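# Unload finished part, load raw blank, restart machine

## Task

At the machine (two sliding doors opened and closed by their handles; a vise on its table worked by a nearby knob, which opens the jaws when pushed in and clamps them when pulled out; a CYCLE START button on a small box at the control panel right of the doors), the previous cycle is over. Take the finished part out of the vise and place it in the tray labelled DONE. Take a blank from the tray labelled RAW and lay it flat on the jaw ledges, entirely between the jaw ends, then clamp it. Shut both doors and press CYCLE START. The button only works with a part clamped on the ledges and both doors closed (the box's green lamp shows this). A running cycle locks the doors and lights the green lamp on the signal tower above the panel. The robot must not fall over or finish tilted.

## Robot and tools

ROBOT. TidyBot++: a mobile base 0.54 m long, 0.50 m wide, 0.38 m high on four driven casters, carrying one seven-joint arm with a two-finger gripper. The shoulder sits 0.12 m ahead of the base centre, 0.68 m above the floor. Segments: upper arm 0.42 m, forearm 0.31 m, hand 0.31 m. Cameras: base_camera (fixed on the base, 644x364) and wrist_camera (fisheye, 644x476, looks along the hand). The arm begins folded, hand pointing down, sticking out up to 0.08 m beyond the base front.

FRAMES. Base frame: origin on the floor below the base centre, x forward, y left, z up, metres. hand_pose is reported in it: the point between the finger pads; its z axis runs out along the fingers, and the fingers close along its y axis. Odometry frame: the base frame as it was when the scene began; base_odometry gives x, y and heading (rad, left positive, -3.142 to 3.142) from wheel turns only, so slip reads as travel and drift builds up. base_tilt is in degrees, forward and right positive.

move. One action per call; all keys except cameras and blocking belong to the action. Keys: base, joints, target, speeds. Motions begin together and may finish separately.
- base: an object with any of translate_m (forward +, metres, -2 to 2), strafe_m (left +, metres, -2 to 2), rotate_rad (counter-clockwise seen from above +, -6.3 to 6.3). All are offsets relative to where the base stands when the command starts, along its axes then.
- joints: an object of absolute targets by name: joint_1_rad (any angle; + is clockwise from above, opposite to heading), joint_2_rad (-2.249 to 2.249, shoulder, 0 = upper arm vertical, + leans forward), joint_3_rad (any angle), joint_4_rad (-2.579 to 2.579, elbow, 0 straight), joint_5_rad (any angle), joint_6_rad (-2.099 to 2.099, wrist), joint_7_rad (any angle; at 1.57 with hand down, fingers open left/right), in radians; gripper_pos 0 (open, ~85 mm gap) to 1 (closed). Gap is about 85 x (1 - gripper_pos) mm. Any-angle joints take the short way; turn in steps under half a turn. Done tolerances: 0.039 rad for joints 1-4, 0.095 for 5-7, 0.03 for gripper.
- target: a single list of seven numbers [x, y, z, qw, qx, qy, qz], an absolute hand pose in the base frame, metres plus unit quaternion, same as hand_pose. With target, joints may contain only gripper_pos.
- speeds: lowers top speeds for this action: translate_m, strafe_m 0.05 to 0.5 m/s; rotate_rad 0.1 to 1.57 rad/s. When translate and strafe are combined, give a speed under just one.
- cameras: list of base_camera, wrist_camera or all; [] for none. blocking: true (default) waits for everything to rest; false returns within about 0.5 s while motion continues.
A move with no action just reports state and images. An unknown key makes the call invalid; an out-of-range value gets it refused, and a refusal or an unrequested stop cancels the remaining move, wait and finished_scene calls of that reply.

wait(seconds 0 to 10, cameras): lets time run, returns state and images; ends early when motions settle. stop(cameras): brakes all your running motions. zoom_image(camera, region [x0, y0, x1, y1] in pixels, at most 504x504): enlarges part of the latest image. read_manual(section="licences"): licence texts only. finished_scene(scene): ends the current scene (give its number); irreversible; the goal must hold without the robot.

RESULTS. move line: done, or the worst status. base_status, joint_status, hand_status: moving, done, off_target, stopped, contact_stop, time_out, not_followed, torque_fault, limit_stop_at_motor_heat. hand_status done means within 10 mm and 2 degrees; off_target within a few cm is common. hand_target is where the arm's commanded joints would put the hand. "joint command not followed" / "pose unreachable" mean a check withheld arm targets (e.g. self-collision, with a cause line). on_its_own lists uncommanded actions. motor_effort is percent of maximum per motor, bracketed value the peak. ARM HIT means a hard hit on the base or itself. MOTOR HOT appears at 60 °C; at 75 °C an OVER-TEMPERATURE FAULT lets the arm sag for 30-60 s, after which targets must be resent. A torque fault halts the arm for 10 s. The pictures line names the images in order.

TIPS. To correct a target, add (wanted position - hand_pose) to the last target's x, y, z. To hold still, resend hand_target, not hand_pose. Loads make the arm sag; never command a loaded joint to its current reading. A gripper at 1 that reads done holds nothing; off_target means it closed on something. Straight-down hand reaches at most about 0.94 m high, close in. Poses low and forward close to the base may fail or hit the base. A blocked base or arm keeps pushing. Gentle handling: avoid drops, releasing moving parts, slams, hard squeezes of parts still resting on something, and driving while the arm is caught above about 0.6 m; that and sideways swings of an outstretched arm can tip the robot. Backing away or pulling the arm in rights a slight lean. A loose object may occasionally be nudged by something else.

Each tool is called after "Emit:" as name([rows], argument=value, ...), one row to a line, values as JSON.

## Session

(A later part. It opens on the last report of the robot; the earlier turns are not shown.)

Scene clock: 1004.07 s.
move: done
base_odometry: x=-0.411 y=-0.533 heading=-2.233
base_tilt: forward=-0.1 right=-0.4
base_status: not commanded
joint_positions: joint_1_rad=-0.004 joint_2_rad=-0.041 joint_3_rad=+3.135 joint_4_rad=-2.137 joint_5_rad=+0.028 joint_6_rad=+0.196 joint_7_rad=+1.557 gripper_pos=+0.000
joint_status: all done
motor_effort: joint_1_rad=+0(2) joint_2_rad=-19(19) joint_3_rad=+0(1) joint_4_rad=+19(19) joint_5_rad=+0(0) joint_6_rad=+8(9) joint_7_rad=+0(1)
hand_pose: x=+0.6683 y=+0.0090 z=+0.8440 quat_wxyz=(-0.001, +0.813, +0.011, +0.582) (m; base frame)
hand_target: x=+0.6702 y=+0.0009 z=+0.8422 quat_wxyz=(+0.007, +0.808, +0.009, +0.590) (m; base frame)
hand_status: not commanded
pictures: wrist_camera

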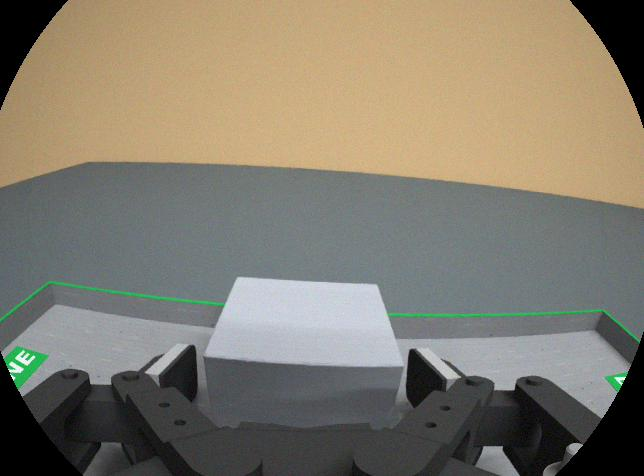

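Emit:
move(joints={"joint_2_rad":-0.15,"joint_4_rad":-1.98,"joint_6_rad":-0.01}, cameras=[])

Emit:
move(base={"translate_m":-0.2}, joints={"joint_2_rad":-0.27,"joint_4_rad":-1.7,"joint_6_rad":-0.45}, cameras=["wrist_camera"])

Emit:
move(base={"strafe_m":-0.48}, cameras=["wrist_camera"])

Scene clock: 1015.37 s.
move: done
base_odometry: x=-0.411 y=-0.533 heading=-2.233
base_tilt: forward=-0.1 right=-0.4
base_status: not commanded
joint_positions: joint_1_rad=-0.004 joint_2_rad=-0.143 joint_3_rad=+3.135 joint_4_rad=-1.992 joint_5_rad=+0.028 joint_6_rad=+0.025 joint_7_rad=+1.557 gripper_pos=+0.000
joint_status: all done
motor_effort: joint_1_rad=+0(1) joint_2_rad=-16(21) joint_3_rad=+0(1) joint_4_rad=+20(21) joint_5_rad=+0(1) joint_6_rad=+7(10) joint_7_rad=+0(1)
hand_pose: x=+0.6626 y=+0.0076 z=+0.9338 quat_wxyz=(+0.001, +0.791, +0.010, +0.612) (m; base frame)
hand_target: x=+0.6601 y=+0.0014 z=+0.9345 quat_wxyz=(+0.007, +0.796, +0.009, +0.606) (m; base frame)
hand_status: not commanded
pictures: none
No camera images: "cameras" was empty.

Scene clock: 1017.10 s.
move: done
base_odometry: x=-0.288 y=-0.376 heading=-2.233
base_tilt: forward=-0.1 right=-0.4
base_status: done
joint_positions: joint_1_rad=-0.004 joint_2_rad=-0.273 joint_3_rad=+3.135 joint_4_rad=-1.713 joint_5_rad=+0.028 joint_6_rad=-0.414 joint_7_rad=+1.557 gripper_pos=+0.000
joint_status: all done
motor_effort: joint_1_rad=+0(1) joint_2_rad=-11(20) joint_3_rad=+1(1) joint_4_rad=+21(22) joint_5_rad=+0(1) joint_6_rad=+8(10) joint_7_rad=+0(1)
hand_pose: x=+0.6159 y=+0.0037 z=+1.0410 quat_wxyz=(+0.006, +0.800, +0.006, +0.600) (m; base frame)
hand_target: x=+0.6146 y=+0.0022 z=+1.0367 quat_wxyz=(+0.006, +0.808, +0.010, +0.590) (m; base frame)
hand_status: not commanded
pictures: wrist_camera

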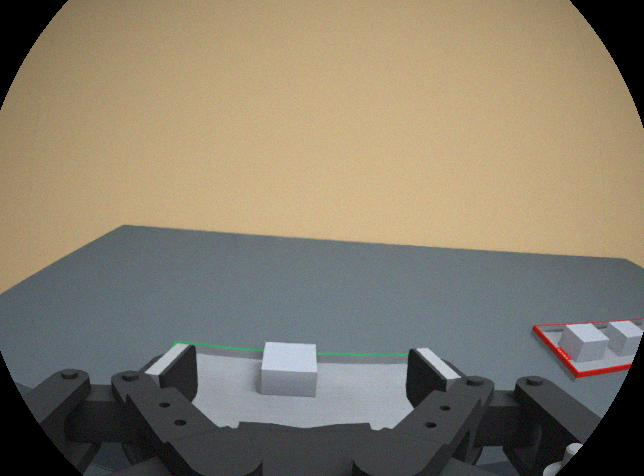

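Scene clock: 1019.20 s.
move: done
base_odometry: x=-0.667 y=-0.080 heading=-2.233
base_tilt: forward=-0.1 right=-0.4
base_status: done
joint_positions: joint_1_rad=-0.002 joint_2_rad=-0.273 joint_3_rad=+3.143 joint_4_rad=-1.713 joint_5_rad=+0.028 joint_6_rad=-0.416 joint_7_rad=+1.557 gripper_pos=+0.000
joint_status: not commanded
motor_effort: joint_1_rad=+0(2) joint_2_rad=-11(12) joint_3_rad=+0(4) joint_4_rad=+21(21) joint_5_rad=+1(1) joint_6_rad=+8(9) joint_7_rad=+0(1)
hand_pose: x=+0.6158 y=-0.0018 z=+1.0404 quat_wxyz=(+0.007, +0.800, +0.001, +0.599) (m; base frame)
hand_target: x=+0.6146 y=+0.0022 z=+1.0367 quat_wxyz=(+0.006, +0.808, +0.010, +0.590) (m; base frame)
hand_status: not commanded
pictures: wrist_camera

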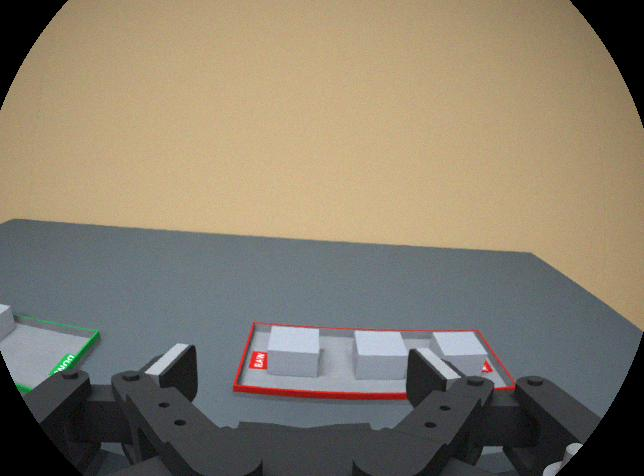

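Emit:
move(base={"strafe_m":0.01}, joints={"joint_1_rad":0.0,"joint_2_rad":-0.13,"joint_4_rad":-1.98,"joint_6_rad":-0.03}, cameras=[])

Emit:
move(base={"translate_m":0.22}, speeds={"translate_m":0.2}, cameras=["wrist_camera"])

Scene clock: 1032.63 s.
move: done
base_odometry: x=-0.659 y=-0.087 heading=-2.233
base_tilt: forward=-0.1 right=-0.4
base_status: done
joint_positions: joint_1_rad=-0.002 joint_2_rad=-0.129 joint_3_rad=+3.141 joint_4_rad=-1.966 joint_5_rad=+0.028 joint_6_rad=-0.083 joint_7_rad=+1.557 gripper_pos=+0.000
joint_status: all done
motor_effort: joint_1_rad=+0(3) joint_2_rad=-17(19) joint_3_rad=+0(4) joint_4_rad=+20(23) joint_5_rad=+0(1) joint_6_rad=+8(10) joint_7_rad=-1(1)
hand_pose: x=+0.6606 y=+0.0022 z=+0.9102 quat_wxyz=(+0.004, +0.819, +0.006, +0.574) (m; base frame)
hand_target: x=+0.6632 y=+0.0014 z=+0.9176 quat_wxyz=(+0.007, +0.808, +0.009, +0.590) (m; base frame)
hand_status: not commanded
pictures: none
No camera images: "cameras" was empty.

Scene clock: 1034.40 s.
move: done
base_odometry: x=-0.794 y=-0.260 heading=-2.233
base_tilt: forward=-0.1 right=-0.4
base_status: done
joint_positions: joint_1_rad=-0.002 joint_2_rad=-0.124 joint_3_rad=+3.141 joint_4_rad=-1.966 joint_5_rad=+0.028 joint_6_rad=-0.079 joint_7_rad=+1.557 gripper_pos=+0.000
joint_status: not commanded
motor_effort: joint_1_rad=+0(1) joint_2_rad=-16(20) joint_3_rad=+1(1) joint_4_rad=+20(21) joint_5_rad=+0(1) joint_6_rad=+8(9) joint_7_rad=+0(1)
hand_pose: x=+0.6621 y=+0.0022 z=+0.9087 quat_wxyz=(+0.004, +0.819, +0.006, +0.573) (m; base frame)
hand_target: x=+0.6632 y=+0.0014 z=+0.9176 quat_wxyz=(+0.007, +0.808, +0.009, +0.590) (m; base frame)
hand_status: not commanded
pictures: wrist_camera

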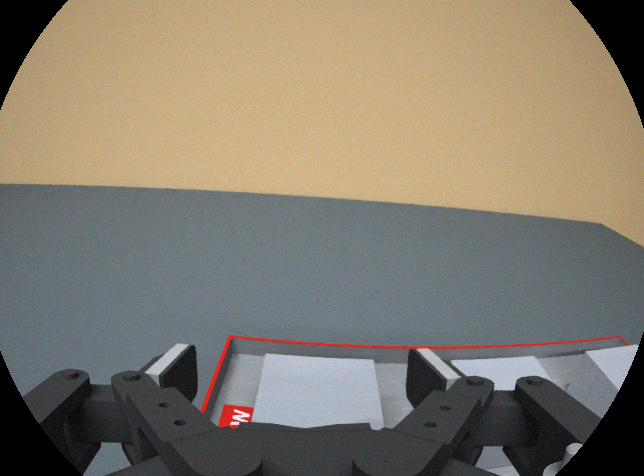

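Emit:
move(base={"strafe_m":-0.009,"translate_m":0.022}, joints={"joint_2_rad":-0.08,"joint_4_rad":-2.09,"joint_6_rad":0.12}, cameras=["wrist_camera"])

Scene clock: 1042.23 s.
move: done
base_odometry: x=-0.815 y=-0.272 heading=-2.233
base_tilt: forward=-0.1 right=-0.4
base_status: done
joint_positions: joint_1_rad=-0.002 joint_2_rad=-0.080 joint_3_rad=+3.141 joint_4_rad=-2.077 joint_5_rad=+0.028 joint_6_rad=+0.068 joint_7_rad=+1.557 gripper_pos=+0.000
joint_status: all done
motor_effort: joint_1_rad=+0(1) joint_2_rad=-17(19) joint_3_rad=+0(1) joint_4_rad=+20(21) joint_5_rad=+0(1) joint_6_rad=+7(10) joint_7_rad=+0(1)
hand_pose: x=+0.6632 y=+0.0035 z=+0.8620 quat_wxyz=(+0.002, +0.822, +0.007, +0.570) (m; base frame)
hand_target: x=+0.6655 y=+0.0011 z=+0.8699 quat_wxyz=(+0.007, +0.810, +0.009, +0.586) (m; base frame)
hand_status: not commanded
pictures: wrist_camera

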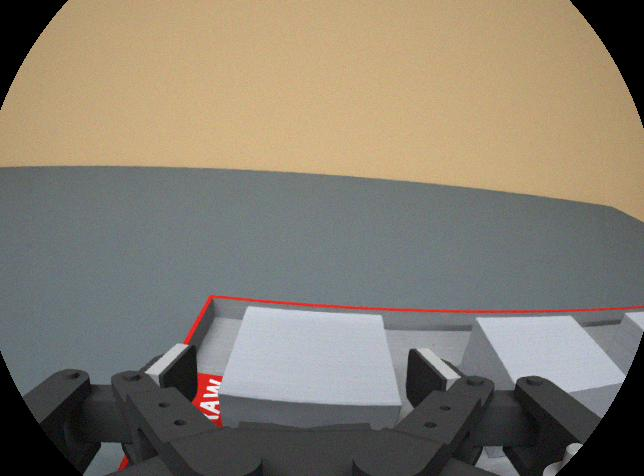

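Emit:
move(base={"strafe_m":-0.005}, joints={"joint_2_rad":-0.045,"joint_4_rad":-2.14,"joint_6_rad":0.21}, cameras=["wrist_camera"])

Scene clock: 1049.50 s.
move: done
base_odometry: x=-0.819 y=-0.269 heading=-2.233
base_tilt: forward=-0.1 right=-0.4
base_status: done
joint_positions: joint_1_rad=-0.001 joint_2_rad=-0.051 joint_3_rad=+3.141 joint_4_rad=-2.124 joint_5_rad=+0.028 joint_6_rad=+0.164 joint_7_rad=+1.557 gripper_pos=+0.000
joint_status: all done
motor_effort: joint_1_rad=+0(3) joint_2_rad=-18(19) joint_3_rad=+0(3) joint_4_rad=+19(20) joint_5_rad=+0(0) joint_6_rad=+8(9) joint_7_rad=+0(1)
hand_pose: x=+0.6667 y=+0.0040 z=+0.8475 quat_wxyz=(+0.001, +0.816, +0.008, +0.578) (m; base frame)
hand_target: x=+0.6683 y=+0.0010 z=+0.8486 quat_wxyz=(+0.007, +0.809, +0.009, +0.588) (m; base frame)
hand_status: not commanded
pictures: wrist_camera

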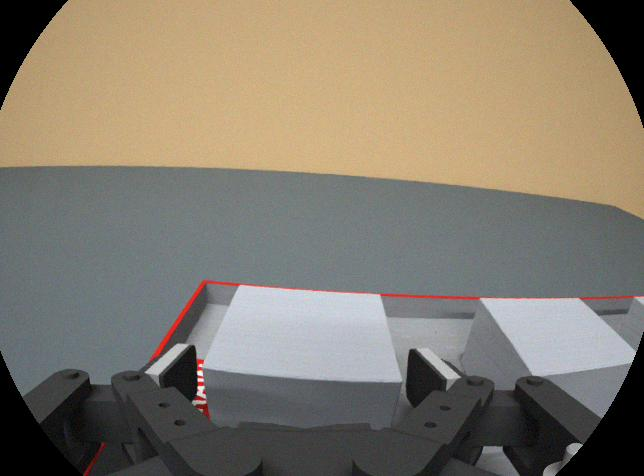

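Emit:
move(base={"translate_m":-0.007}, cameras=[])

Emit:
move(joints={"gripper_pos":0.35}, cameras=["wrist_camera"])

Scene clock: 1057.23 s.
move: done
base_odometry: x=-0.814 y=-0.264 heading=-2.233
base_tilt: forward=-0.1 right=-0.4
base_status: done
joint_positions: joint_1_rad=-0.001 joint_2_rad=-0.048 joint_3_rad=+3.141 joint_4_rad=-2.125 joint_5_rad=+0.028 joint_6_rad=+0.164 joint_7_rad=+1.557 gripper_pos=+0.000
joint_status: not commanded
motor_effort: joint_1_rad=+0(1) joint_2_rad=-18(20) joint_3_rad=+0(1) joint_4_rad=+19(20) joint_5_rad=+0(0) joint_6_rad=+9(9) joint_7_rad=+0(0)
hand_pose: x=+0.6670 y=+0.0040 z=+0.8456 quat_wxyz=(+0.001, +0.817, +0.008, +0.577) (m; base frame)
hand_target: x=+0.6683 y=+0.0010 z=+0.8486 quat_wxyz=(+0.007, +0.809, +0.009, +0.588) (m; base frame)
hand_status: not commanded
pictures: none
No camera images: "cameras" was empty.

Scene clock: 1057.97 s.
move: off_target
base_odometry: x=-0.814 y=-0.264 heading=-2.233
base_tilt: forward=-0.1 right=-0.4
base_status: not commanded
joint_positions: joint_1_rad=-0.001 joint_2_rad=-0.048 joint_3_rad=+3.141 joint_4_rad=-2.125 joint_5_rad=+0.028 joint_6_rad=+0.165 joint_7_rad=+1.557 gripper_pos=+0.288
joint_status: gripper_pos off_target (ended at +0.288, target +0.350)
motor_effort: joint_1_rad=+0(1) joint_2_rad=-16(18) joint_3_rad=+0(1) joint_4_rad=+19(19) joint_5_rad=+0(1) joint_6_rad=+8(9) joint_7_rad=+0(1)
hand_pose: x=+0.6671 y=+0.0039 z=+0.8460 quat_wxyz=(+0.001, +0.817, +0.008, +0.577) (m; base frame)
hand_target: x=+0.6683 y=+0.0010 z=+0.8486 quat_wxyz=(+0.007, +0.809, +0.009, +0.588) (m; base frame)
hand_status: not commanded
pictures: wrist_camera

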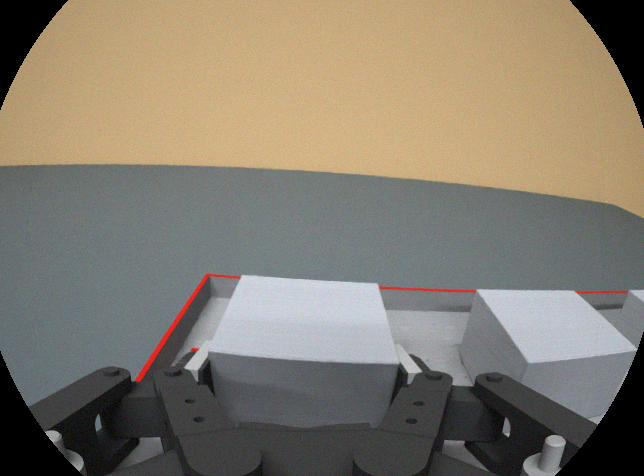

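Emit:
move(joints={"joint_2_rad":-0.11,"joint_4_rad":-2.05,"joint_6_rad":0.13,"gripper_pos":0.45}, cameras=[])

Emit:
move(joints={"joint_2_rad":-0.18,"joint_4_rad":-1.95,"joint_6_rad":0.0,"gripper_pos":0.8}, cameras=["wrist_camera"])

Emit:
move(base={"translate_m":-0.4}, speeds={"translate_m":0.3}, joints={"joint_2_rad":-0.3,"joint_4_rad":-1.6,"joint_6_rad":-0.52}, cameras=["wrist_camera"])

Scene clock: 1068.87 s.
move: off_target
base_odometry: x=-0.814 y=-0.264 heading=-2.233
base_tilt: forward=-0.1 right=-0.4
base_status: not commanded
joint_positions: joint_1_rad=-0.001 joint_2_rad=-0.066 joint_3_rad=+3.141 joint_4_rad=-2.093 joint_5_rad=+0.028 joint_6_rad=+0.115 joint_7_rad=+1.557 gripper_pos=+0.288
joint_status: joint_2_rad off_target (ended at -0.066, target -0.110); joint_4_rad off_target (ended at -2.093, target -2.050); gripper_pos off_target (ended at +0.288, target +0.450); the others done
motor_effort: joint_1_rad=+0(1) joint_2_rad=-21(23) joint_3_rad=+0(1) joint_4_rad=+24(24) joint_5_rad=+0(1) joint_6_rad=+12(13) joint_7_rad=+0(1)
hand_pose: x=+0.6669 y=+0.0035 z=+0.8592 quat_wxyz=(+0.002, +0.817, +0.007, +0.577) (m; base frame)
hand_target: x=+0.6684 y=+0.0011 z=+0.9128 quat_wxyz=(+0.007, +0.786, +0.009, +0.618) (m; base frame)
hand_status: not commanded
pictures: none
No camera images: "cameras" was empty.

Scene clock: 1070.13 s.
move: off_target
base_odometry: x=-0.814 y=-0.264 heading=-2.233
base_tilt: forward=-0.1 right=-0.4
base_status: not commanded
joint_positions: joint_1_rad=-0.001 joint_2_rad=-0.149 joint_3_rad=+3.141 joint_4_rad=-1.986 joint_5_rad=+0.028 joint_6_rad=+0.000 joint_7_rad=+1.557 gripper_pos=+0.288
joint_status: gripper_pos off_target (ended at +0.288, target +0.800); the others done
motor_effort: joint_1_rad=+0(1) joint_2_rad=-21(25) joint_3_rad=+0(1) joint_4_rad=+25(26) joint_5_rad=+0(1) joint_6_rad=+13(13) joint_7_rad=+0(1)
hand_pose: x=+0.6601 y=+0.0025 z=+0.9334 quat_wxyz=(+0.004, +0.795, +0.006, +0.607) (m; base frame)
hand_target: x=+0.6570 y=+0.0013 z=+0.9720 quat_wxyz=(+0.007, +0.774, +0.009, +0.633) (m; base frame)
hand_status: not commanded
pictures: wrist_camera

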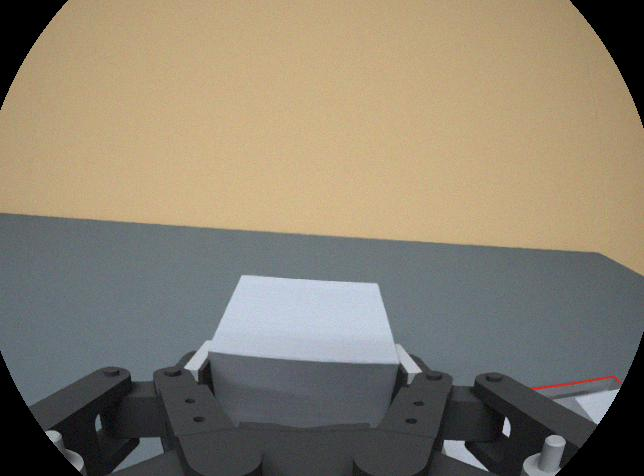

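Scene clock: 1072.30 s.
move: done
base_odometry: x=-0.569 y=+0.052 heading=-2.233
base_tilt: forward=-0.1 right=-0.4
base_status: done
joint_positions: joint_1_rad=-0.001 joint_2_rad=-0.280 joint_3_rad=+3.141 joint_4_rad=-1.638 joint_5_rad=+0.028 joint_6_rad=-0.517 joint_7_rad=+1.557 gripper_pos=+0.288
joint_status: all done
motor_effort: joint_1_rad=+0(1) joint_2_rad=-15(25) joint_3_rad=+0(1) joint_4_rad=+25(27) joint_5_rad=+1(1) joint_6_rad=+12(13) joint_7_rad=+0(1)
hand_pose: x=+0.6070 y=-0.0018 z=+1.0596 quat_wxyz=(+0.008, +0.806, +0.001, +0.592) (m; base frame)
hand_target: x=+0.5992 y=+0.0023 z=+1.0911 quat_wxyz=(+0.006, +0.789, +0.010, +0.614) (m; base frame)
hand_status: not commanded
pictures: wrist_camera

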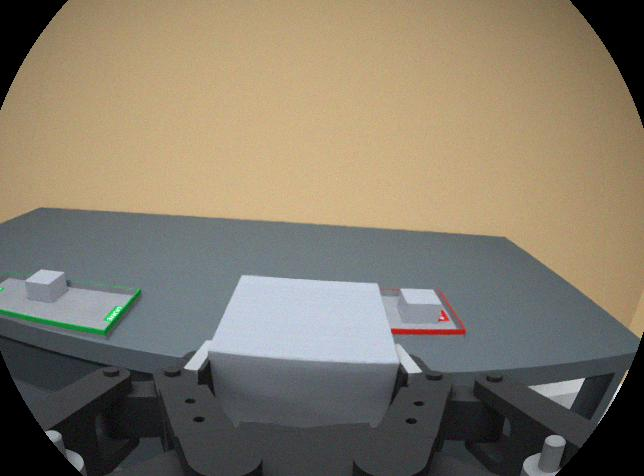

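Emit:
move(base={"rotate_rad":3.142}, speeds={"rotate_rad":0.9}, cameras=["wrist_camera"])

Scene clock: 1084.80 s.
move: done
base_odometry: x=-0.569 y=+0.052 heading=+0.909
base_tilt: forward=-0.1 right=-0.4
base_status: done
joint_positions: joint_1_rad=-0.001 joint_2_rad=-0.280 joint_3_rad=+3.140 joint_4_rad=-1.638 joint_5_rad=+0.028 joint_6_rad=-0.518 joint_7_rad=+1.557 gripper_pos=+0.288
joint_status: not commanded
motor_effort: joint_1_rad=+0(2) joint_2_rad=-14(17) joint_3_rad=+0(3) joint_4_rad=+25(26) joint_5_rad=+0(1) joint_6_rad=+12(13) joint_7_rad=+0(1)
hand_pose: x=+0.6069 y=-0.0016 z=+1.0594 quat_wxyz=(+0.008, +0.806, +0.001, +0.592) (m; base frame)
hand_target: x=+0.5992 y=+0.0023 z=+1.0911 quat_wxyz=(+0.006, +0.789, +0.010, +0.614) (m; base frame)
hand_status: not commanded
pictures: wrist_camera

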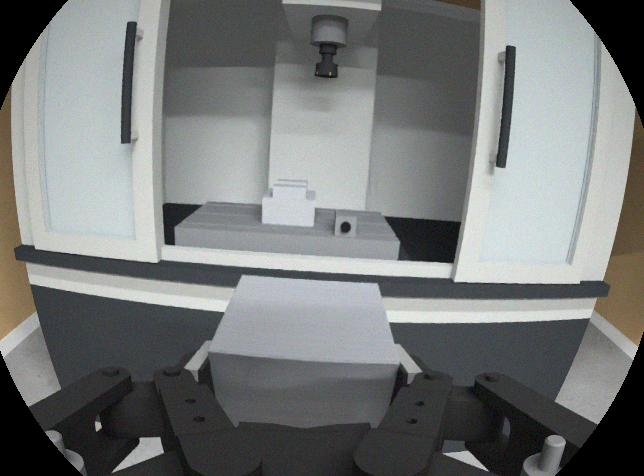

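Emit:
move(base={"translate_m":0.447,"strafe_m":0.015}, joints={"joint_1_rad":0.002,"joint_2_rad":0.01,"joint_4_rad":-1.37,"joint_6_rad":-0.47}, cameras=["wrist_camera"])

Scene clock: 1092.23 s.
move: off_target
base_odometry: x=-0.306 y=+0.414 heading=+0.910
base_tilt: forward=-0.1 right=-0.4
base_status: done
joint_positions: joint_1_rad=-0.001 joint_2_rad=+0.055 joint_3_rad=+3.140 joint_4_rad=-1.411 joint_5_rad=+0.028 joint_6_rad=-0.519 joint_7_rad=+1.557 gripper_pos=+0.288
joint_status: joint_2_rad off_target (ended at +0.055, target +0.010); joint_4_rad off_target (ended at -1.411, target -1.370); the others done
motor_effort: joint_1_rad=+0(2) joint_2_rad=-29(37) joint_3_rad=+0(1) joint_4_rad=+25(27) joint_5_rad=+0(1) joint_6_rad=+11(14) joint_7_rad=+0(1)
hand_pose: x=+0.7397 y=-0.0014 z=+1.0099 quat_wxyz=(+0.008, +0.837, +0.001, +0.547) (m; base frame)
hand_target: x=+0.7311 y=+0.0010 z=+1.0764 quat_wxyz=(+0.007, +0.799, +0.010, +0.602) (m; base frame)
hand_status: not commanded
pictures: wrist_camera

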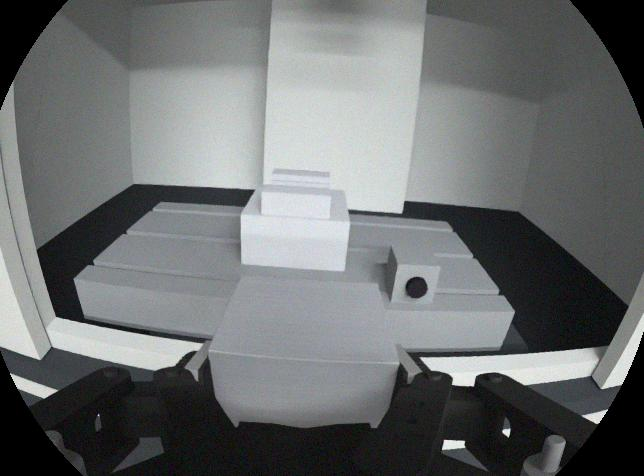

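Emit:
move(joints={"joint_2_rad":-0.015,"joint_4_rad":-1.34,"joint_6_rad":-0.45}, cameras=[])

Emit:
move(base={"translate_m":0.45,"strafe_m":0.004}, speeds={"translate_m":0.25}, cameras=["wrist_camera"])

Scene clock: 1100.33 s.
move: off_target
base_odometry: x=-0.306 y=+0.414 heading=+0.910
base_tilt: forward=-0.1 right=-0.4
base_status: not commanded
joint_positions: joint_1_rad=-0.001 joint_2_rad=+0.026 joint_3_rad=+3.140 joint_4_rad=-1.382 joint_5_rad=+0.028 joint_6_rad=-0.517 joint_7_rad=+1.557 gripper_pos=+0.288
joint_status: joint_2_rad off_target (ended at +0.026, target -0.015); joint_4_rad off_target (ended at -1.381, target -1.340); the others done
motor_effort: joint_1_rad=-1(1) joint_2_rad=-27(32) joint_3_rad=+0(0) joint_4_rad=+25(27) joint_5_rad=+1(1) joint_6_rad=+12(13) joint_7_rad=+0(1)
hand_pose: x=+0.7321 y=-0.0014 z=+1.0459 quat_wxyz=(+0.008, +0.820, +0.001, +0.572) (m; base frame)
hand_target: x=+0.7224 y=+0.0010 z=+1.1159 quat_wxyz=(+0.007, +0.775, +0.009, +0.631) (m; base frame)
hand_status: not commanded
pictures: none
No camera images: "cameras" was empty.

Scene clock: 1103.00 s.
move: done
base_odometry: x=-0.032 y=+0.772 heading=+0.910
base_tilt: forward=-0.1 right=-0.4
base_status: done
joint_positions: joint_1_rad=-0.001 joint_2_rad=+0.021 joint_3_rad=+3.140 joint_4_rad=-1.380 joint_5_rad=+0.028 joint_6_rad=-0.517 joint_7_rad=+1.557 gripper_pos=+0.288
joint_status: not commanded
motor_effort: joint_1_rad=+0(1) joint_2_rad=-28(31) joint_3_rad=+0(1) joint_4_rad=+25(26) joint_5_rad=+1(1) joint_6_rad=+12(13) joint_7_rad=+0(1)
hand_pose: x=+0.7305 y=-0.0014 z=+1.0496 quat_wxyz=(+0.008, +0.819, +0.001, +0.574) (m; base frame)
hand_target: x=+0.7224 y=+0.0010 z=+1.1159 quat_wxyz=(+0.007, +0.775, +0.009, +0.631) (m; base frame)
hand_status: not commanded
pictures: wrist_camera

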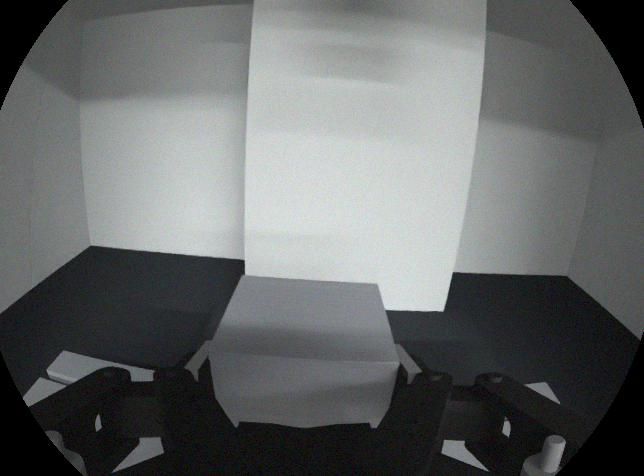

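Emit:
move(joints={"joint_2_rad":0.012,"joint_4_rad":-1.465,"joint_6_rad":-0.32}, cameras=["wrist_camera"])

Scene clock: 1112.73 s.
move: done
base_odometry: x=-0.032 y=+0.772 heading=+0.910
base_tilt: forward=-0.1 right=-0.4
base_status: not commanded
joint_positions: joint_1_rad=-0.001 joint_2_rad=+0.038 joint_3_rad=+3.140 joint_4_rad=-1.476 joint_5_rad=+0.028 joint_6_rad=-0.401 joint_7_rad=+1.557 gripper_pos=+0.288
joint_status: all done
motor_effort: joint_1_rad=+0(1) joint_2_rad=-28(30) joint_3_rad=+0(0) joint_4_rad=+25(27) joint_5_rad=+1(1) joint_6_rad=+12(13) joint_7_rad=+0(1)
hand_pose: x=+0.7421 y=-0.0005 z=+1.0149 quat_wxyz=(+0.007, +0.818, +0.003, +0.576) (m; base frame)
hand_target: x=+0.7404 y=+0.0007 z=+1.0622 quat_wxyz=(+0.007, +0.782, +0.009, +0.623) (m; base frame)
hand_status: not commanded
pictures: wrist_camera

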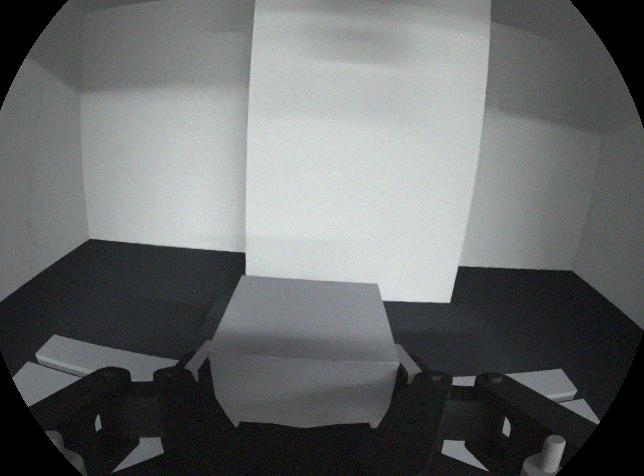

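Emit:
move(joints={"joint_2_rad":0.017,"joint_4_rad":-1.54,"joint_6_rad":-0.25}, cameras=[])

Emit:
move(joints={"joint_2_rad":0.022,"joint_4_rad":-1.575,"joint_6_rad":-0.215}, cameras=["wrist_camera"])

Scene clock: 1120.23 s.
move: done
base_odometry: x=-0.032 y=+0.772 heading=+0.910
base_tilt: forward=-0.1 right=-0.4
base_status: not commanded
joint_positions: joint_1_rad=-0.001 joint_2_rad=+0.044 joint_3_rad=+3.140 joint_4_rad=-1.551 joint_5_rad=+0.028 joint_6_rad=-0.329 joint_7_rad=+1.557 gripper_pos=+0.288
joint_status: all done
motor_effort: joint_1_rad=+0(1) joint_2_rad=-28(30) joint_3_rad=+0(0) joint_4_rad=+25(27) joint_5_rad=+0(1) joint_6_rad=+12(13) joint_7_rad=-1(1)
hand_pose: x=+0.7438 y=+0.0001 z=+0.9875 quat_wxyz=(+0.006, +0.820, +0.003, +0.572) (m; base frame)
hand_target: x=+0.7431 y=+0.0006 z=+1.0340 quat_wxyz=(+0.007, +0.785, +0.009, +0.619) (m; base frame)
hand_status: not commanded
pictures: none
No camera images: "cameras" was empty.

Scene clock: 1120.93 s.
move: done
base_odometry: x=-0.032 y=+0.772 heading=+0.910
base_tilt: forward=-0.1 right=-0.4
base_status: not commanded
joint_positions: joint_1_rad=-0.001 joint_2_rad=+0.046 joint_3_rad=+3.140 joint_4_rad=-1.584 joint_5_rad=+0.028 joint_6_rad=-0.291 joint_7_rad=+1.557 gripper_pos=+0.288
joint_status: all done
motor_effort: joint_1_rad=+0(1) joint_2_rad=-28(30) joint_3_rad=+0(0) joint_4_rad=+25(27) joint_5_rad=+0(1) joint_6_rad=+12(14) joint_7_rad=+0(1)
hand_pose: x=+0.7445 y=+0.0004 z=+0.9767 quat_wxyz=(+0.006, +0.819, +0.004, +0.573) (m; base frame)
hand_target: x=+0.7448 y=+0.0005 z=+1.0199 quat_wxyz=(+0.007, +0.787, +0.009, +0.617) (m; base frame)
hand_status: not commanded
pictures: wrist_camera

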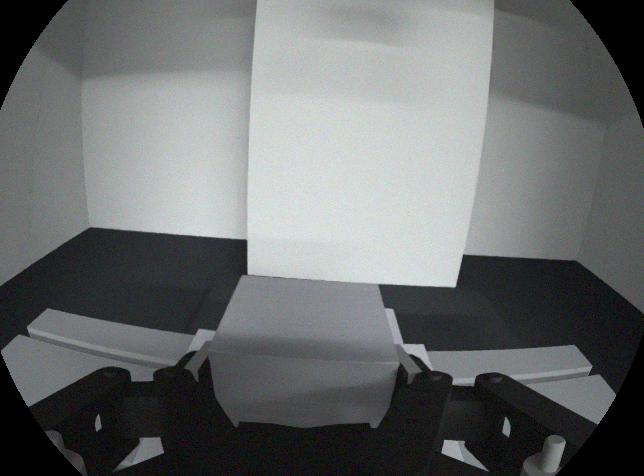

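Emit:
move(joints={"joint_2_rad":0.024,"joint_4_rad":-1.605,"joint_6_rad":-0.185}, cameras=[])

Emit:
move(joints={"joint_2_rad":0.028,"joint_4_rad":-1.63,"joint_6_rad":-0.16}, cameras=["wrist_camera"])

Scene clock: 1129.80 s.
move: done
base_odometry: x=-0.032 y=+0.772 heading=+0.910
base_tilt: forward=-0.1 right=-0.4
base_status: not commanded
joint_positions: joint_1_rad=-0.001 joint_2_rad=+0.046 joint_3_rad=+3.140 joint_4_rad=-1.613 joint_5_rad=+0.028 joint_6_rad=-0.260 joint_7_rad=+1.557 gripper_pos=+0.288
joint_status: all done
motor_effort: joint_1_rad=+0(1) joint_2_rad=-27(30) joint_3_rad=+0(0) joint_4_rad=+24(26) joint_5_rad=+0(1) joint_6_rad=+10(13) joint_7_rad=+0(1)
hand_pose: x=+0.7441 y=+0.0007 z=+0.9677 quat_wxyz=(+0.006, +0.819, +0.004, +0.573) (m; base frame)
hand_target: x=+0.7451 y=+0.0005 z=+1.0092 quat_wxyz=(+0.007, +0.788, +0.009, +0.616) (m; base frame)
hand_status: not commanded
pictures: none
No camera images: "cameras" was empty.

Scene clock: 1130.40 s.
move: done
base_odometry: x=-0.032 y=+0.772 heading=+0.910
base_tilt: forward=-0.1 right=-0.4
base_status: not commanded
joint_positions: joint_1_rad=-0.001 joint_2_rad=+0.047 joint_3_rad=+3.140 joint_4_rad=-1.629 joint_5_rad=+0.028 joint_6_rad=-0.229 joint_7_rad=+1.557 gripper_pos=+0.288
joint_status: all done
motor_effort: joint_1_rad=-1(1) joint_2_rad=-26(29) joint_3_rad=+0(0) joint_4_rad=+24(25) joint_5_rad=+1(1) joint_6_rad=+12(12) joint_7_rad=+0(0)
hand_pose: x=+0.7453 y=+0.0010 z=+0.9672 quat_wxyz=(+0.006, +0.815, +0.004, +0.580) (m; base frame)
hand_target: x=+0.7458 y=+0.0004 z=+0.9988 quat_wxyz=(+0.007, +0.789, +0.009, +0.614) (m; base frame)
hand_status: not commanded
pictures: wrist_camera

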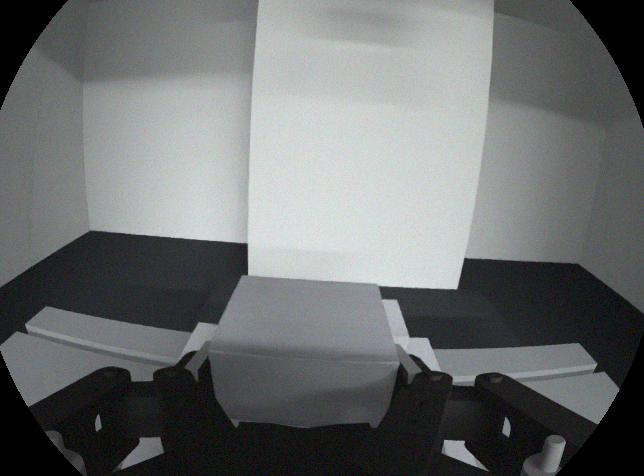

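Emit:
move(joints={"joint_2_rad":0.038,"joint_4_rad":-1.645,"joint_6_rad":-0.165,"gripper_pos":0.34}, cameras=[])

Emit:
move(joints={"gripper_pos":0.0}, cameras=["wrist_camera"])

Scene clock: 1137.20 s.
move: off_target
base_odometry: x=-0.032 y=+0.772 heading=+0.910
base_tilt: forward=-0.1 right=-0.4
base_status: not commanded
joint_positions: joint_1_rad=-0.001 joint_2_rad=+0.047 joint_3_rad=+3.140 joint_4_rad=-1.632 joint_5_rad=+0.028 joint_6_rad=-0.223 joint_7_rad=+1.557 gripper_pos=+0.288
joint_status: gripper_pos off_target (ended at +0.288, target +0.340); the others done
motor_effort: joint_1_rad=+0(1) joint_2_rad=-24(27) joint_3_rad=+0(1) joint_4_rad=+22(24) joint_5_rad=+1(1) joint_6_rad=+9(11) joint_7_rad=+0(0)
hand_pose: x=+0.7455 y=+0.0010 z=+0.9670 quat_wxyz=(+0.005, +0.814, +0.004, +0.581) (m; base frame)
hand_target: x=+0.7468 y=+0.0004 z=+0.9819 quat_wxyz=(+0.007, +0.798, +0.009, +0.603) (m; base frame)
hand_status: not commanded
pictures: none
No camera images: "cameras" was empty.

Scene clock: 1137.93 s.
move: done
base_odometry: x=-0.033 y=+0.772 heading=+0.910
base_tilt: forward=-0.1 right=-0.4
base_status: not commanded
joint_positions: joint_1_rad=-0.001 joint_2_rad=+0.047 joint_3_rad=+3.140 joint_4_rad=-1.633 joint_5_rad=+0.028 joint_6_rad=-0.213 joint_7_rad=+1.557 gripper_pos=+0.000
joint_status: all done
motor_effort: joint_1_rad=+0(1) joint_2_rad=-24(27) joint_3_rad=+0(1) joint_4_rad=+21(23) joint_5_rad=+0(1) joint_6_rad=+8(10) joint_7_rad=+0(1)
hand_pose: x=+0.7464 y=+0.0011 z=+0.9698 quat_wxyz=(+0.005, +0.811, +0.005, +0.585) (m; base frame)
hand_target: x=+0.7468 y=+0.0004 z=+0.9819 quat_wxyz=(+0.007, +0.798, +0.009, +0.603) (m; base frame)
hand_status: not commanded
pictures: wrist_camera

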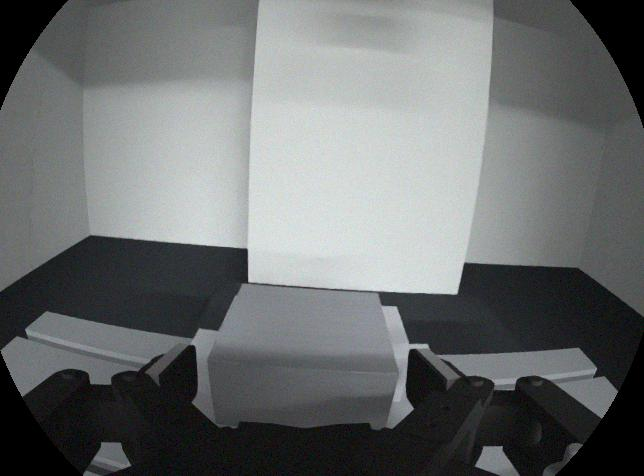

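Emit:
move(joints={"joint_2_rad":0.0,"joint_4_rad":-1.45,"joint_6_rad":-0.36}, cameras=[])

Emit:
move(base={"translate_m":-0.18}, speeds={"translate_m":0.3}, cameras=["wrist_camera"])

Emit:
zoom_image(camera="wrist_camera", region=[190, 180, 420, 410])

Scene clock: 1144.73 s.
move: done
base_odometry: x=-0.033 y=+0.772 heading=+0.910
base_tilt: forward=-0.1 right=-0.4
base_status: not commanded
joint_positions: joint_1_rad=-0.001 joint_2_rad=+0.011 joint_3_rad=+3.140 joint_4_rad=-1.464 joint_5_rad=+0.028 joint_6_rad=-0.326 joint_7_rad=+1.557 gripper_pos=+0.000
joint_status: all done
motor_effort: joint_1_rad=+0(1) joint_2_rad=-23(26) joint_3_rad=+0(0) joint_4_rad=+21(23) joint_5_rad=+0(1) joint_6_rad=+8(9) joint_7_rad=+0(1)
hand_pose: x=+0.7397 y=+0.0002 z=+1.0618 quat_wxyz=(+0.006, +0.783, +0.003, +0.621) (m; base frame)
hand_target: x=+0.7335 y=+0.0008 z=+1.0667 quat_wxyz=(+0.007, +0.786, +0.009, +0.618) (m; base frame)
hand_status: not commanded
pictures: none
No camera images: "cameras" was empty.

Scene clock: 1146.33 s.
move: done
base_odometry: x=-0.143 y=+0.630 heading=+0.910
base_tilt: forward=-0.1 right=-0.4
base_status: done
joint_positions: joint_1_rad=+0.000 joint_2_rad=+0.002 joint_3_rad=+3.140 joint_4_rad=-1.463 joint_5_rad=+0.028 joint_6_rad=-0.330 joint_7_rad=+1.557 gripper_pos=+0.000
joint_status: not commanded
motor_effort: joint_1_rad=-1(3) joint_2_rad=-21(26) joint_3_rad=+0(2) joint_4_rad=+21(22) joint_5_rad=+1(1) joint_6_rad=+8(9) joint_7_rad=+0(1)
hand_pose: x=+0.7358 y=-0.0002 z=+1.0667 quat_wxyz=(+0.007, +0.782, +0.003, +0.624) (m; base frame)
hand_target: x=+0.7335 y=+0.0008 z=+1.0667 quat_wxyz=(+0.007, +0.786, +0.009, +0.618) (m; base frame)
hand_status: not commanded
pictures: wrist_camera

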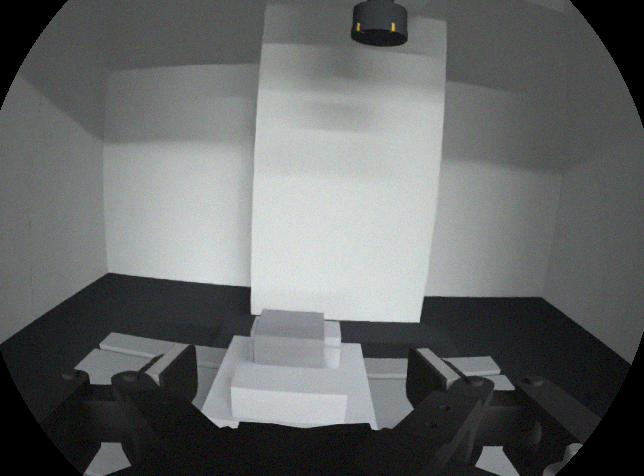

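Scaled by 2.191.

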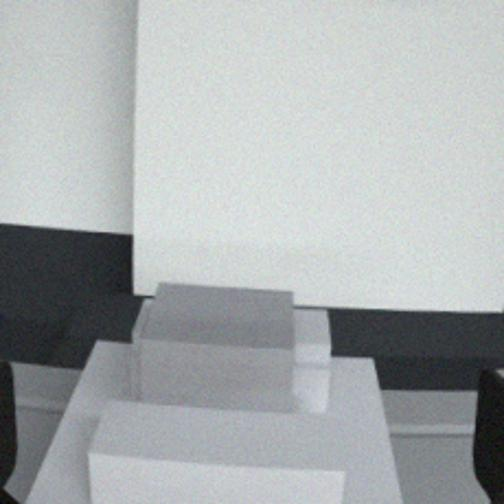

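Emit:
move(base={"translate_m":-0.12,"rotate_rad":0.018}, speeds={"translate_m":0.3}, cameras=[])

Emit:
move(base={"strafe_m":-0.177}, joints={"joint_1_rad":0.0,"joint_2_rad":0.0,"joint_4_rad":-1.98,"joint_6_rad":0.08,"gripper_pos":0.3}, cameras=["wrist_camera"])

Scene clock: 1165.73 s.
move: done
base_odometry: x=-0.217 y=+0.535 heading=+0.929
base_tilt: forward=-0.1 right=-0.4
base_status: done
joint_positions: joint_1_rad=+0.000 joint_2_rad=-0.001 joint_3_rad=+3.140 joint_4_rad=-1.462 joint_5_rad=+0.028 joint_6_rad=-0.332 joint_7_rad=+1.557 gripper_pos=+0.000
joint_status: not commanded
motor_effort: joint_1_rad=-1(3) joint_2_rad=-22(26) joint_3_rad=+0(3) joint_4_rad=+21(22) joint_5_rad=+0(1) joint_6_rad=+9(9) joint_7_rad=-1(1)
hand_pose: x=+0.7346 y=-0.0004 z=+1.0686 quat_wxyz=(+0.007, +0.781, +0.003, +0.625) (m; base frame)
hand_target: x=+0.7335 y=+0.0008 z=+1.0667 quat_wxyz=(+0.007, +0.786, +0.009, +0.618) (m; base frame)
hand_status: not commanded
pictures: none
No camera images: "cameras" was empty.

Scene clock: 1167.77 s.
move: done
base_odometry: x=-0.075 y=+0.429 heading=+0.928
base_tilt: forward=-0.1 right=-0.4
base_status: done
joint_positions: joint_1_rad=+0.005 joint_2_rad=-0.001 joint_3_rad=+3.145 joint_4_rad=-1.960 joint_5_rad=+0.028 joint_6_rad=+0.028 joint_7_rad=+1.557 gripper_pos=+0.300
joint_status: all done
motor_effort: joint_1_rad=+0(3) joint_2_rad=-21(22) joint_3_rad=+0(4) joint_4_rad=+20(22) joint_5_rad=+0(1) joint_6_rad=+7(10) joint_7_rad=+0(1)
hand_pose: x=+0.7009 y=-0.0036 z=+0.8733 quat_wxyz=(+0.006, +0.823, +0.002, +0.569) (m; base frame)
hand_target: x=+0.7020 y=+0.0012 z=+0.8768 quat_wxyz=(+0.007, +0.813, +0.009, +0.582) (m; base frame)
hand_status: not commanded
pictures: wrist_camera

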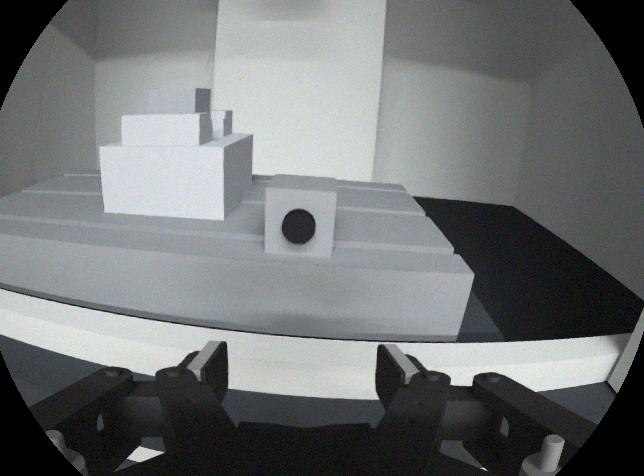

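Emit:
move(base={"translate_m":0.115,"strafe_m":0.002}, joints={"joint_2_rad":0.006}, speeds={"translate_m":0.1}, cameras=["wrist_camera"])

Emit:
zoom_image(camera="wrist_camera", region=[180, 230, 430, 430])

Scene clock: 1182.90 s.
move: done
base_odometry: x=-0.008 y=+0.522 heading=+0.928
base_tilt: forward=-0.1 right=-0.4
base_status: done
joint_positions: joint_1_rad=+0.005 joint_2_rad=+0.006 joint_3_rad=+3.145 joint_4_rad=-1.962 joint_5_rad=+0.028 joint_6_rad=+0.031 joint_7_rad=+1.557 gripper_pos=+0.300
joint_status: all done
motor_effort: joint_1_rad=+0(1) joint_2_rad=-20(23) joint_3_rad=+0(0) joint_4_rad=+20(20) joint_5_rad=+0(1) joint_6_rad=+9(9) joint_7_rad=+0(1)
hand_pose: x=+0.7021 y=-0.0035 z=+0.8697 quat_wxyz=(+0.006, +0.824, +0.002, +0.567) (m; base frame)
hand_target: x=+0.7032 y=+0.0012 z=+0.8733 quat_wxyz=(+0.007, +0.815, +0.009, +0.579) (m; base frame)
hand_status: not commanded
pictures: wrist_camera

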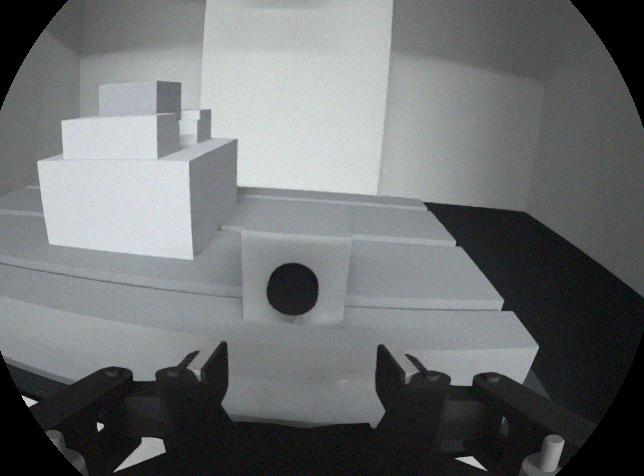

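Scaled by 2.016.

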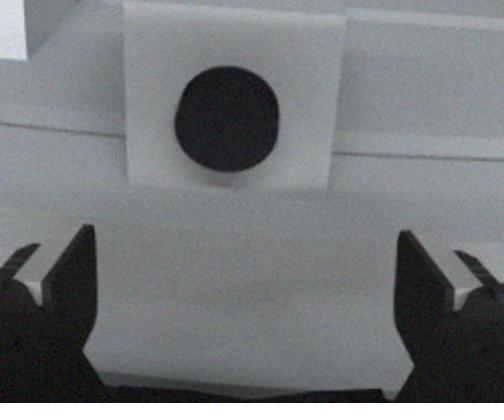

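Emit:
move(base={"translate_m":0.022,"strafe_m":0.005}, speeds={"translate_m":0.1}, cameras=["wrist_camera"])

Emit:
zoom_image(camera="wrist_camera", region=[180, 230, 430, 430])

Scene clock: 1203.23 s.
move: done
base_odometry: x=+0.002 y=+0.543 heading=+0.928
base_tilt: forward=-0.1 right=-0.4
base_status: done
joint_positions: joint_1_rad=+0.005 joint_2_rad=+0.014 joint_3_rad=+3.145 joint_4_rad=-1.964 joint_5_rad=+0.028 joint_6_rad=+0.033 joint_7_rad=+1.557 gripper_pos=+0.300
joint_status: not commanded
motor_effort: joint_1_rad=+0(1) joint_2_rad=-21(23) joint_3_rad=+0(1) joint_4_rad=+19(20) joint_5_rad=+0(1) joint_6_rad=+8(9) joint_7_rad=+0(1)
hand_pose: x=+0.7033 y=-0.0035 z=+0.8647 quat_wxyz=(+0.006, +0.826, +0.002, +0.564) (m; base frame)
hand_target: x=+0.7032 y=+0.0012 z=+0.8733 quat_wxyz=(+0.007, +0.815, +0.009, +0.579) (m; base frame)
hand_status: not commanded
pictures: wrist_camera

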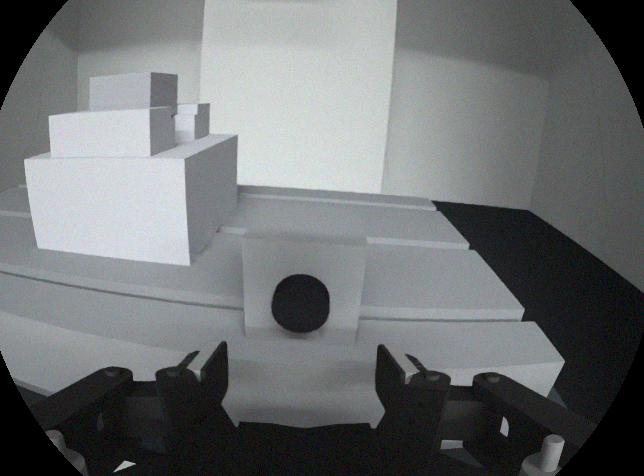

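Scaled by 2.016.

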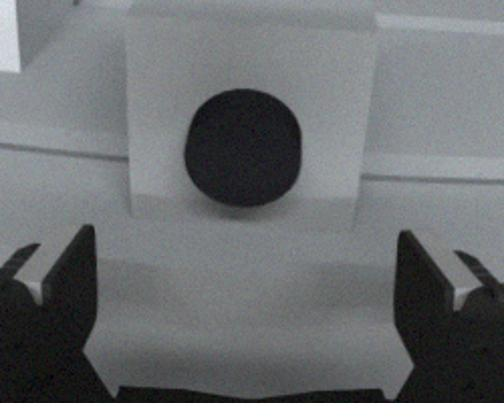

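Emit:
move(base={"translate_m":0.035,"strafe_m":0.0}, speeds={"translate_m":0.1}, joints={"joint_2_rad":0.003}, cameras=["wrist_camera"])

Scene clock: 1216.23 s.
move: done
base_odometry: x=+0.023 y=+0.571 heading=+0.928
base_tilt: forward=-0.1 right=-0.4
base_status: done
joint_positions: joint_1_rad=+0.005 joint_2_rad=+0.010 joint_3_rad=+3.145 joint_4_rad=-1.965 joint_5_rad=+0.028 joint_6_rad=+0.034 joint_7_rad=+1.557 gripper_pos=+0.300
joint_status: all done
motor_effort: joint_1_rad=+0(2) joint_2_rad=-21(24) joint_3_rad=+0(1) joint_4_rad=+19(20) joint_5_rad=+0(0) joint_6_rad=+8(9) joint_7_rad=+0(1)
hand_pose: x=+0.7025 y=-0.0035 z=+0.8665 quat_wxyz=(+0.006, +0.825, +0.002, +0.565) (m; base frame)
hand_target: x=+0.7026 y=+0.0012 z=+0.8751 quat_wxyz=(+0.007, +0.814, +0.009, +0.580) (m; base frame)
hand_status: not commanded
pictures: wrist_camera

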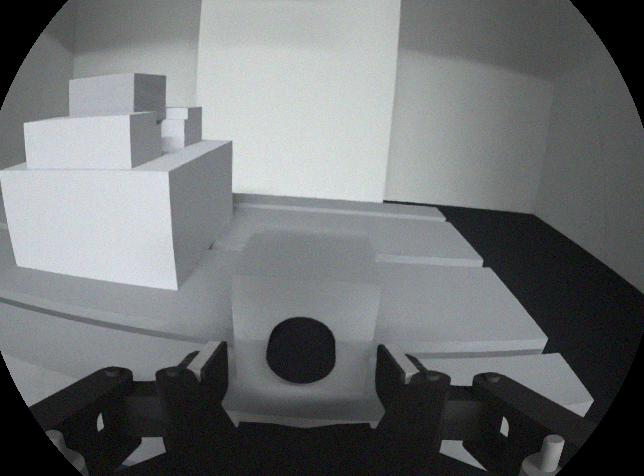

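Emit:
move(base={"translate_m":0.018}, speeds={"translate_m":0.05}, cameras=["wrist_camera"])

Emit:
move(joints={"gripper_pos":0.85}, cameras=["wrist_camera"])

Scene clock: 1223.30 s.
move: done
base_odometry: x=+0.034 y=+0.586 heading=+0.929
base_tilt: forward=-0.1 right=-0.4
base_status: done
joint_positions: joint_1_rad=+0.005 joint_2_rad=+0.009 joint_3_rad=+3.145 joint_4_rad=-1.965 joint_5_rad=+0.028 joint_6_rad=+0.034 joint_7_rad=+1.557 gripper_pos=+0.300
joint_status: not commanded
motor_effort: joint_1_rad=+0(1) joint_2_rad=-20(24) joint_3_rad=+0(1) joint_4_rad=+20(20) joint_5_rad=+0(0) joint_6_rad=+9(9) joint_7_rad=+0(1)
hand_pose: x=+0.7024 y=-0.0035 z=+0.8668 quat_wxyz=(+0.006, +0.825, +0.002, +0.565) (m; base frame)
hand_target: x=+0.7026 y=+0.0012 z=+0.8751 quat_wxyz=(+0.007, +0.814, +0.009, +0.580) (m; base frame)
hand_status: not commanded
pictures: wrist_camera

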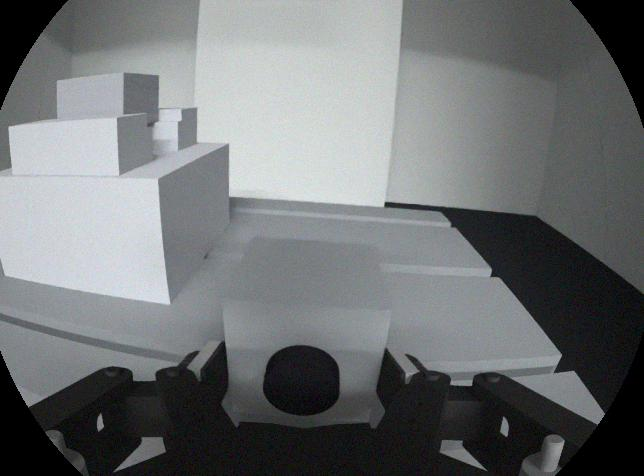

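Scene clock: 1224.13 s.
move: off_target
base_odometry: x=+0.034 y=+0.585 heading=+0.928
base_tilt: forward=-0.1 right=-0.4
base_status: not commanded
joint_positions: joint_1_rad=+0.006 joint_2_rad=+0.006 joint_3_rad=+3.145 joint_4_rad=-1.968 joint_5_rad=+0.026 joint_6_rad=+0.036 joint_7_rad=+1.557 gripper_pos=+0.367
joint_status: gripper_pos off_target (ended at +0.367, target +0.850)
motor_effort: joint_1_rad=-2(2) joint_2_rad=-19(23) joint_3_rad=-1(2) joint_4_rad=+20(22) joint_5_rad=+1(2) joint_6_rad=+9(10) joint_7_rad=+0(1)
hand_pose: x=+0.7013 y=-0.0038 z=+0.8673 quat_wxyz=(+0.006, +0.824, +0.001, +0.566) (m; base frame)
hand_target: x=+0.7026 y=+0.0012 z=+0.8751 quat_wxyz=(+0.007, +0.814, +0.009, +0.580) (m; base frame)
hand_status: not commanded
pictures: wrist_camera

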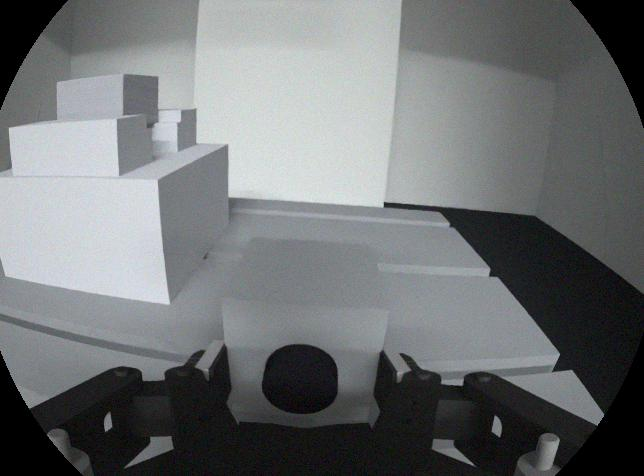

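Emit:
move(joints={"gripper_pos":0.3}, cameras=[])

Emit:
move(base={"translate_m":-0.016}, speeds={"translate_m":0.1}, cameras=[])

Emit:
move(joints={"gripper_pos":0.5}, cameras=["wrist_camera"])

Scene clock: 1232.03 s.
move: done
base_odometry: x=+0.034 y=+0.585 heading=+0.928
base_tilt: forward=-0.1 right=-0.4
base_status: not commanded
joint_positions: joint_1_rad=+0.006 joint_2_rad=+0.010 joint_3_rad=+3.145 joint_4_rad=-1.968 joint_5_rad=+0.026 joint_6_rad=+0.041 joint_7_rad=+1.557 gripper_pos=+0.300
joint_status: all done
motor_effort: joint_1_rad=+0(2) joint_2_rad=-21(26) joint_3_rad=+0(1) joint_4_rad=+19(20) joint_5_rad=+0(1) joint_6_rad=+8(9) joint_7_rad=+0(1)
hand_pose: x=+0.7025 y=-0.0038 z=+0.8662 quat_wxyz=(+0.006, +0.824, +0.001, +0.566) (m; base frame)
hand_target: x=+0.7026 y=+0.0012 z=+0.8751 quat_wxyz=(+0.007, +0.814, +0.009, +0.580) (m; base frame)
hand_status: not commanded
pictures: none
No camera images: "cameras" was empty.

Scene clock: 1232.70 s.
move: done
base_odometry: x=+0.024 y=+0.572 heading=+0.928
base_tilt: forward=-0.1 right=-0.4
base_status: done
joint_positions: joint_1_rad=+0.006 joint_2_rad=+0.004 joint_3_rad=+3.145 joint_4_rad=-1.970 joint_5_rad=+0.026 joint_6_rad=+0.041 joint_7_rad=+1.557 gripper_pos=+0.300
joint_status: not commanded
motor_effort: joint_1_rad=+0(1) joint_2_rad=-22(24) joint_3_rad=+0(1) joint_4_rad=+20(21) joint_5_rad=+0(1) joint_6_rad=+8(9) joint_7_rad=+0(0)
hand_pose: x=+0.7010 y=-0.0037 z=+0.8687 quat_wxyz=(+0.006, +0.823, +0.001, +0.568) (m; base frame)
hand_target: x=+0.7026 y=+0.0012 z=+0.8751 quat_wxyz=(+0.007, +0.814, +0.009, +0.580) (m; base frame)
hand_status: not commanded
pictures: none
No camera images: "cameras" was empty.

Scene clock: 1233.33 s.
move: done
base_odometry: x=+0.024 y=+0.572 heading=+0.928
base_tilt: forward=-0.1 right=-0.4
base_status: not commanded
joint_positions: joint_1_rad=+0.006 joint_2_rad=+0.004 joint_3_rad=+3.145 joint_4_rad=-1.970 joint_5_rad=+0.026 joint_6_rad=+0.041 joint_7_rad=+1.557 gripper_pos=+0.500
joint_status: all done
motor_effort: joint_1_rad=+0(1) joint_2_rad=-21(22) joint_3_rad=+0(1) joint_4_rad=+20(20) joint_5_rad=+0(0) joint_6_rad=+9(9) joint_7_rad=+0(0)
hand_pose: x=+0.7010 y=-0.0037 z=+0.8687 quat_wxyz=(+0.006, +0.823, +0.001, +0.568) (m; base frame)
hand_target: x=+0.7026 y=+0.0012 z=+0.8751 quat_wxyz=(+0.007, +0.814, +0.009, +0.580) (m; base frame)
hand_status: not commanded
pictures: wrist_camera

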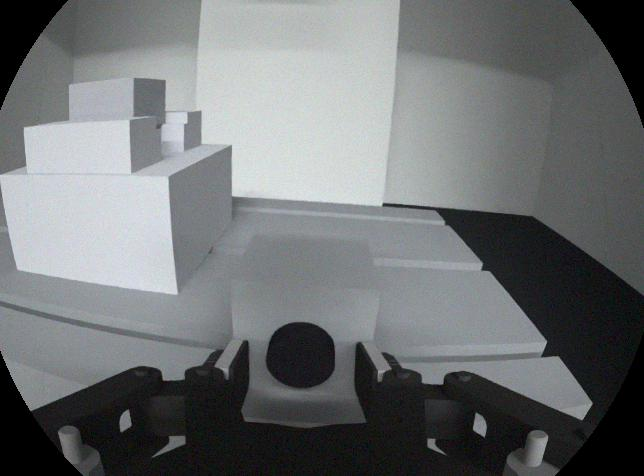

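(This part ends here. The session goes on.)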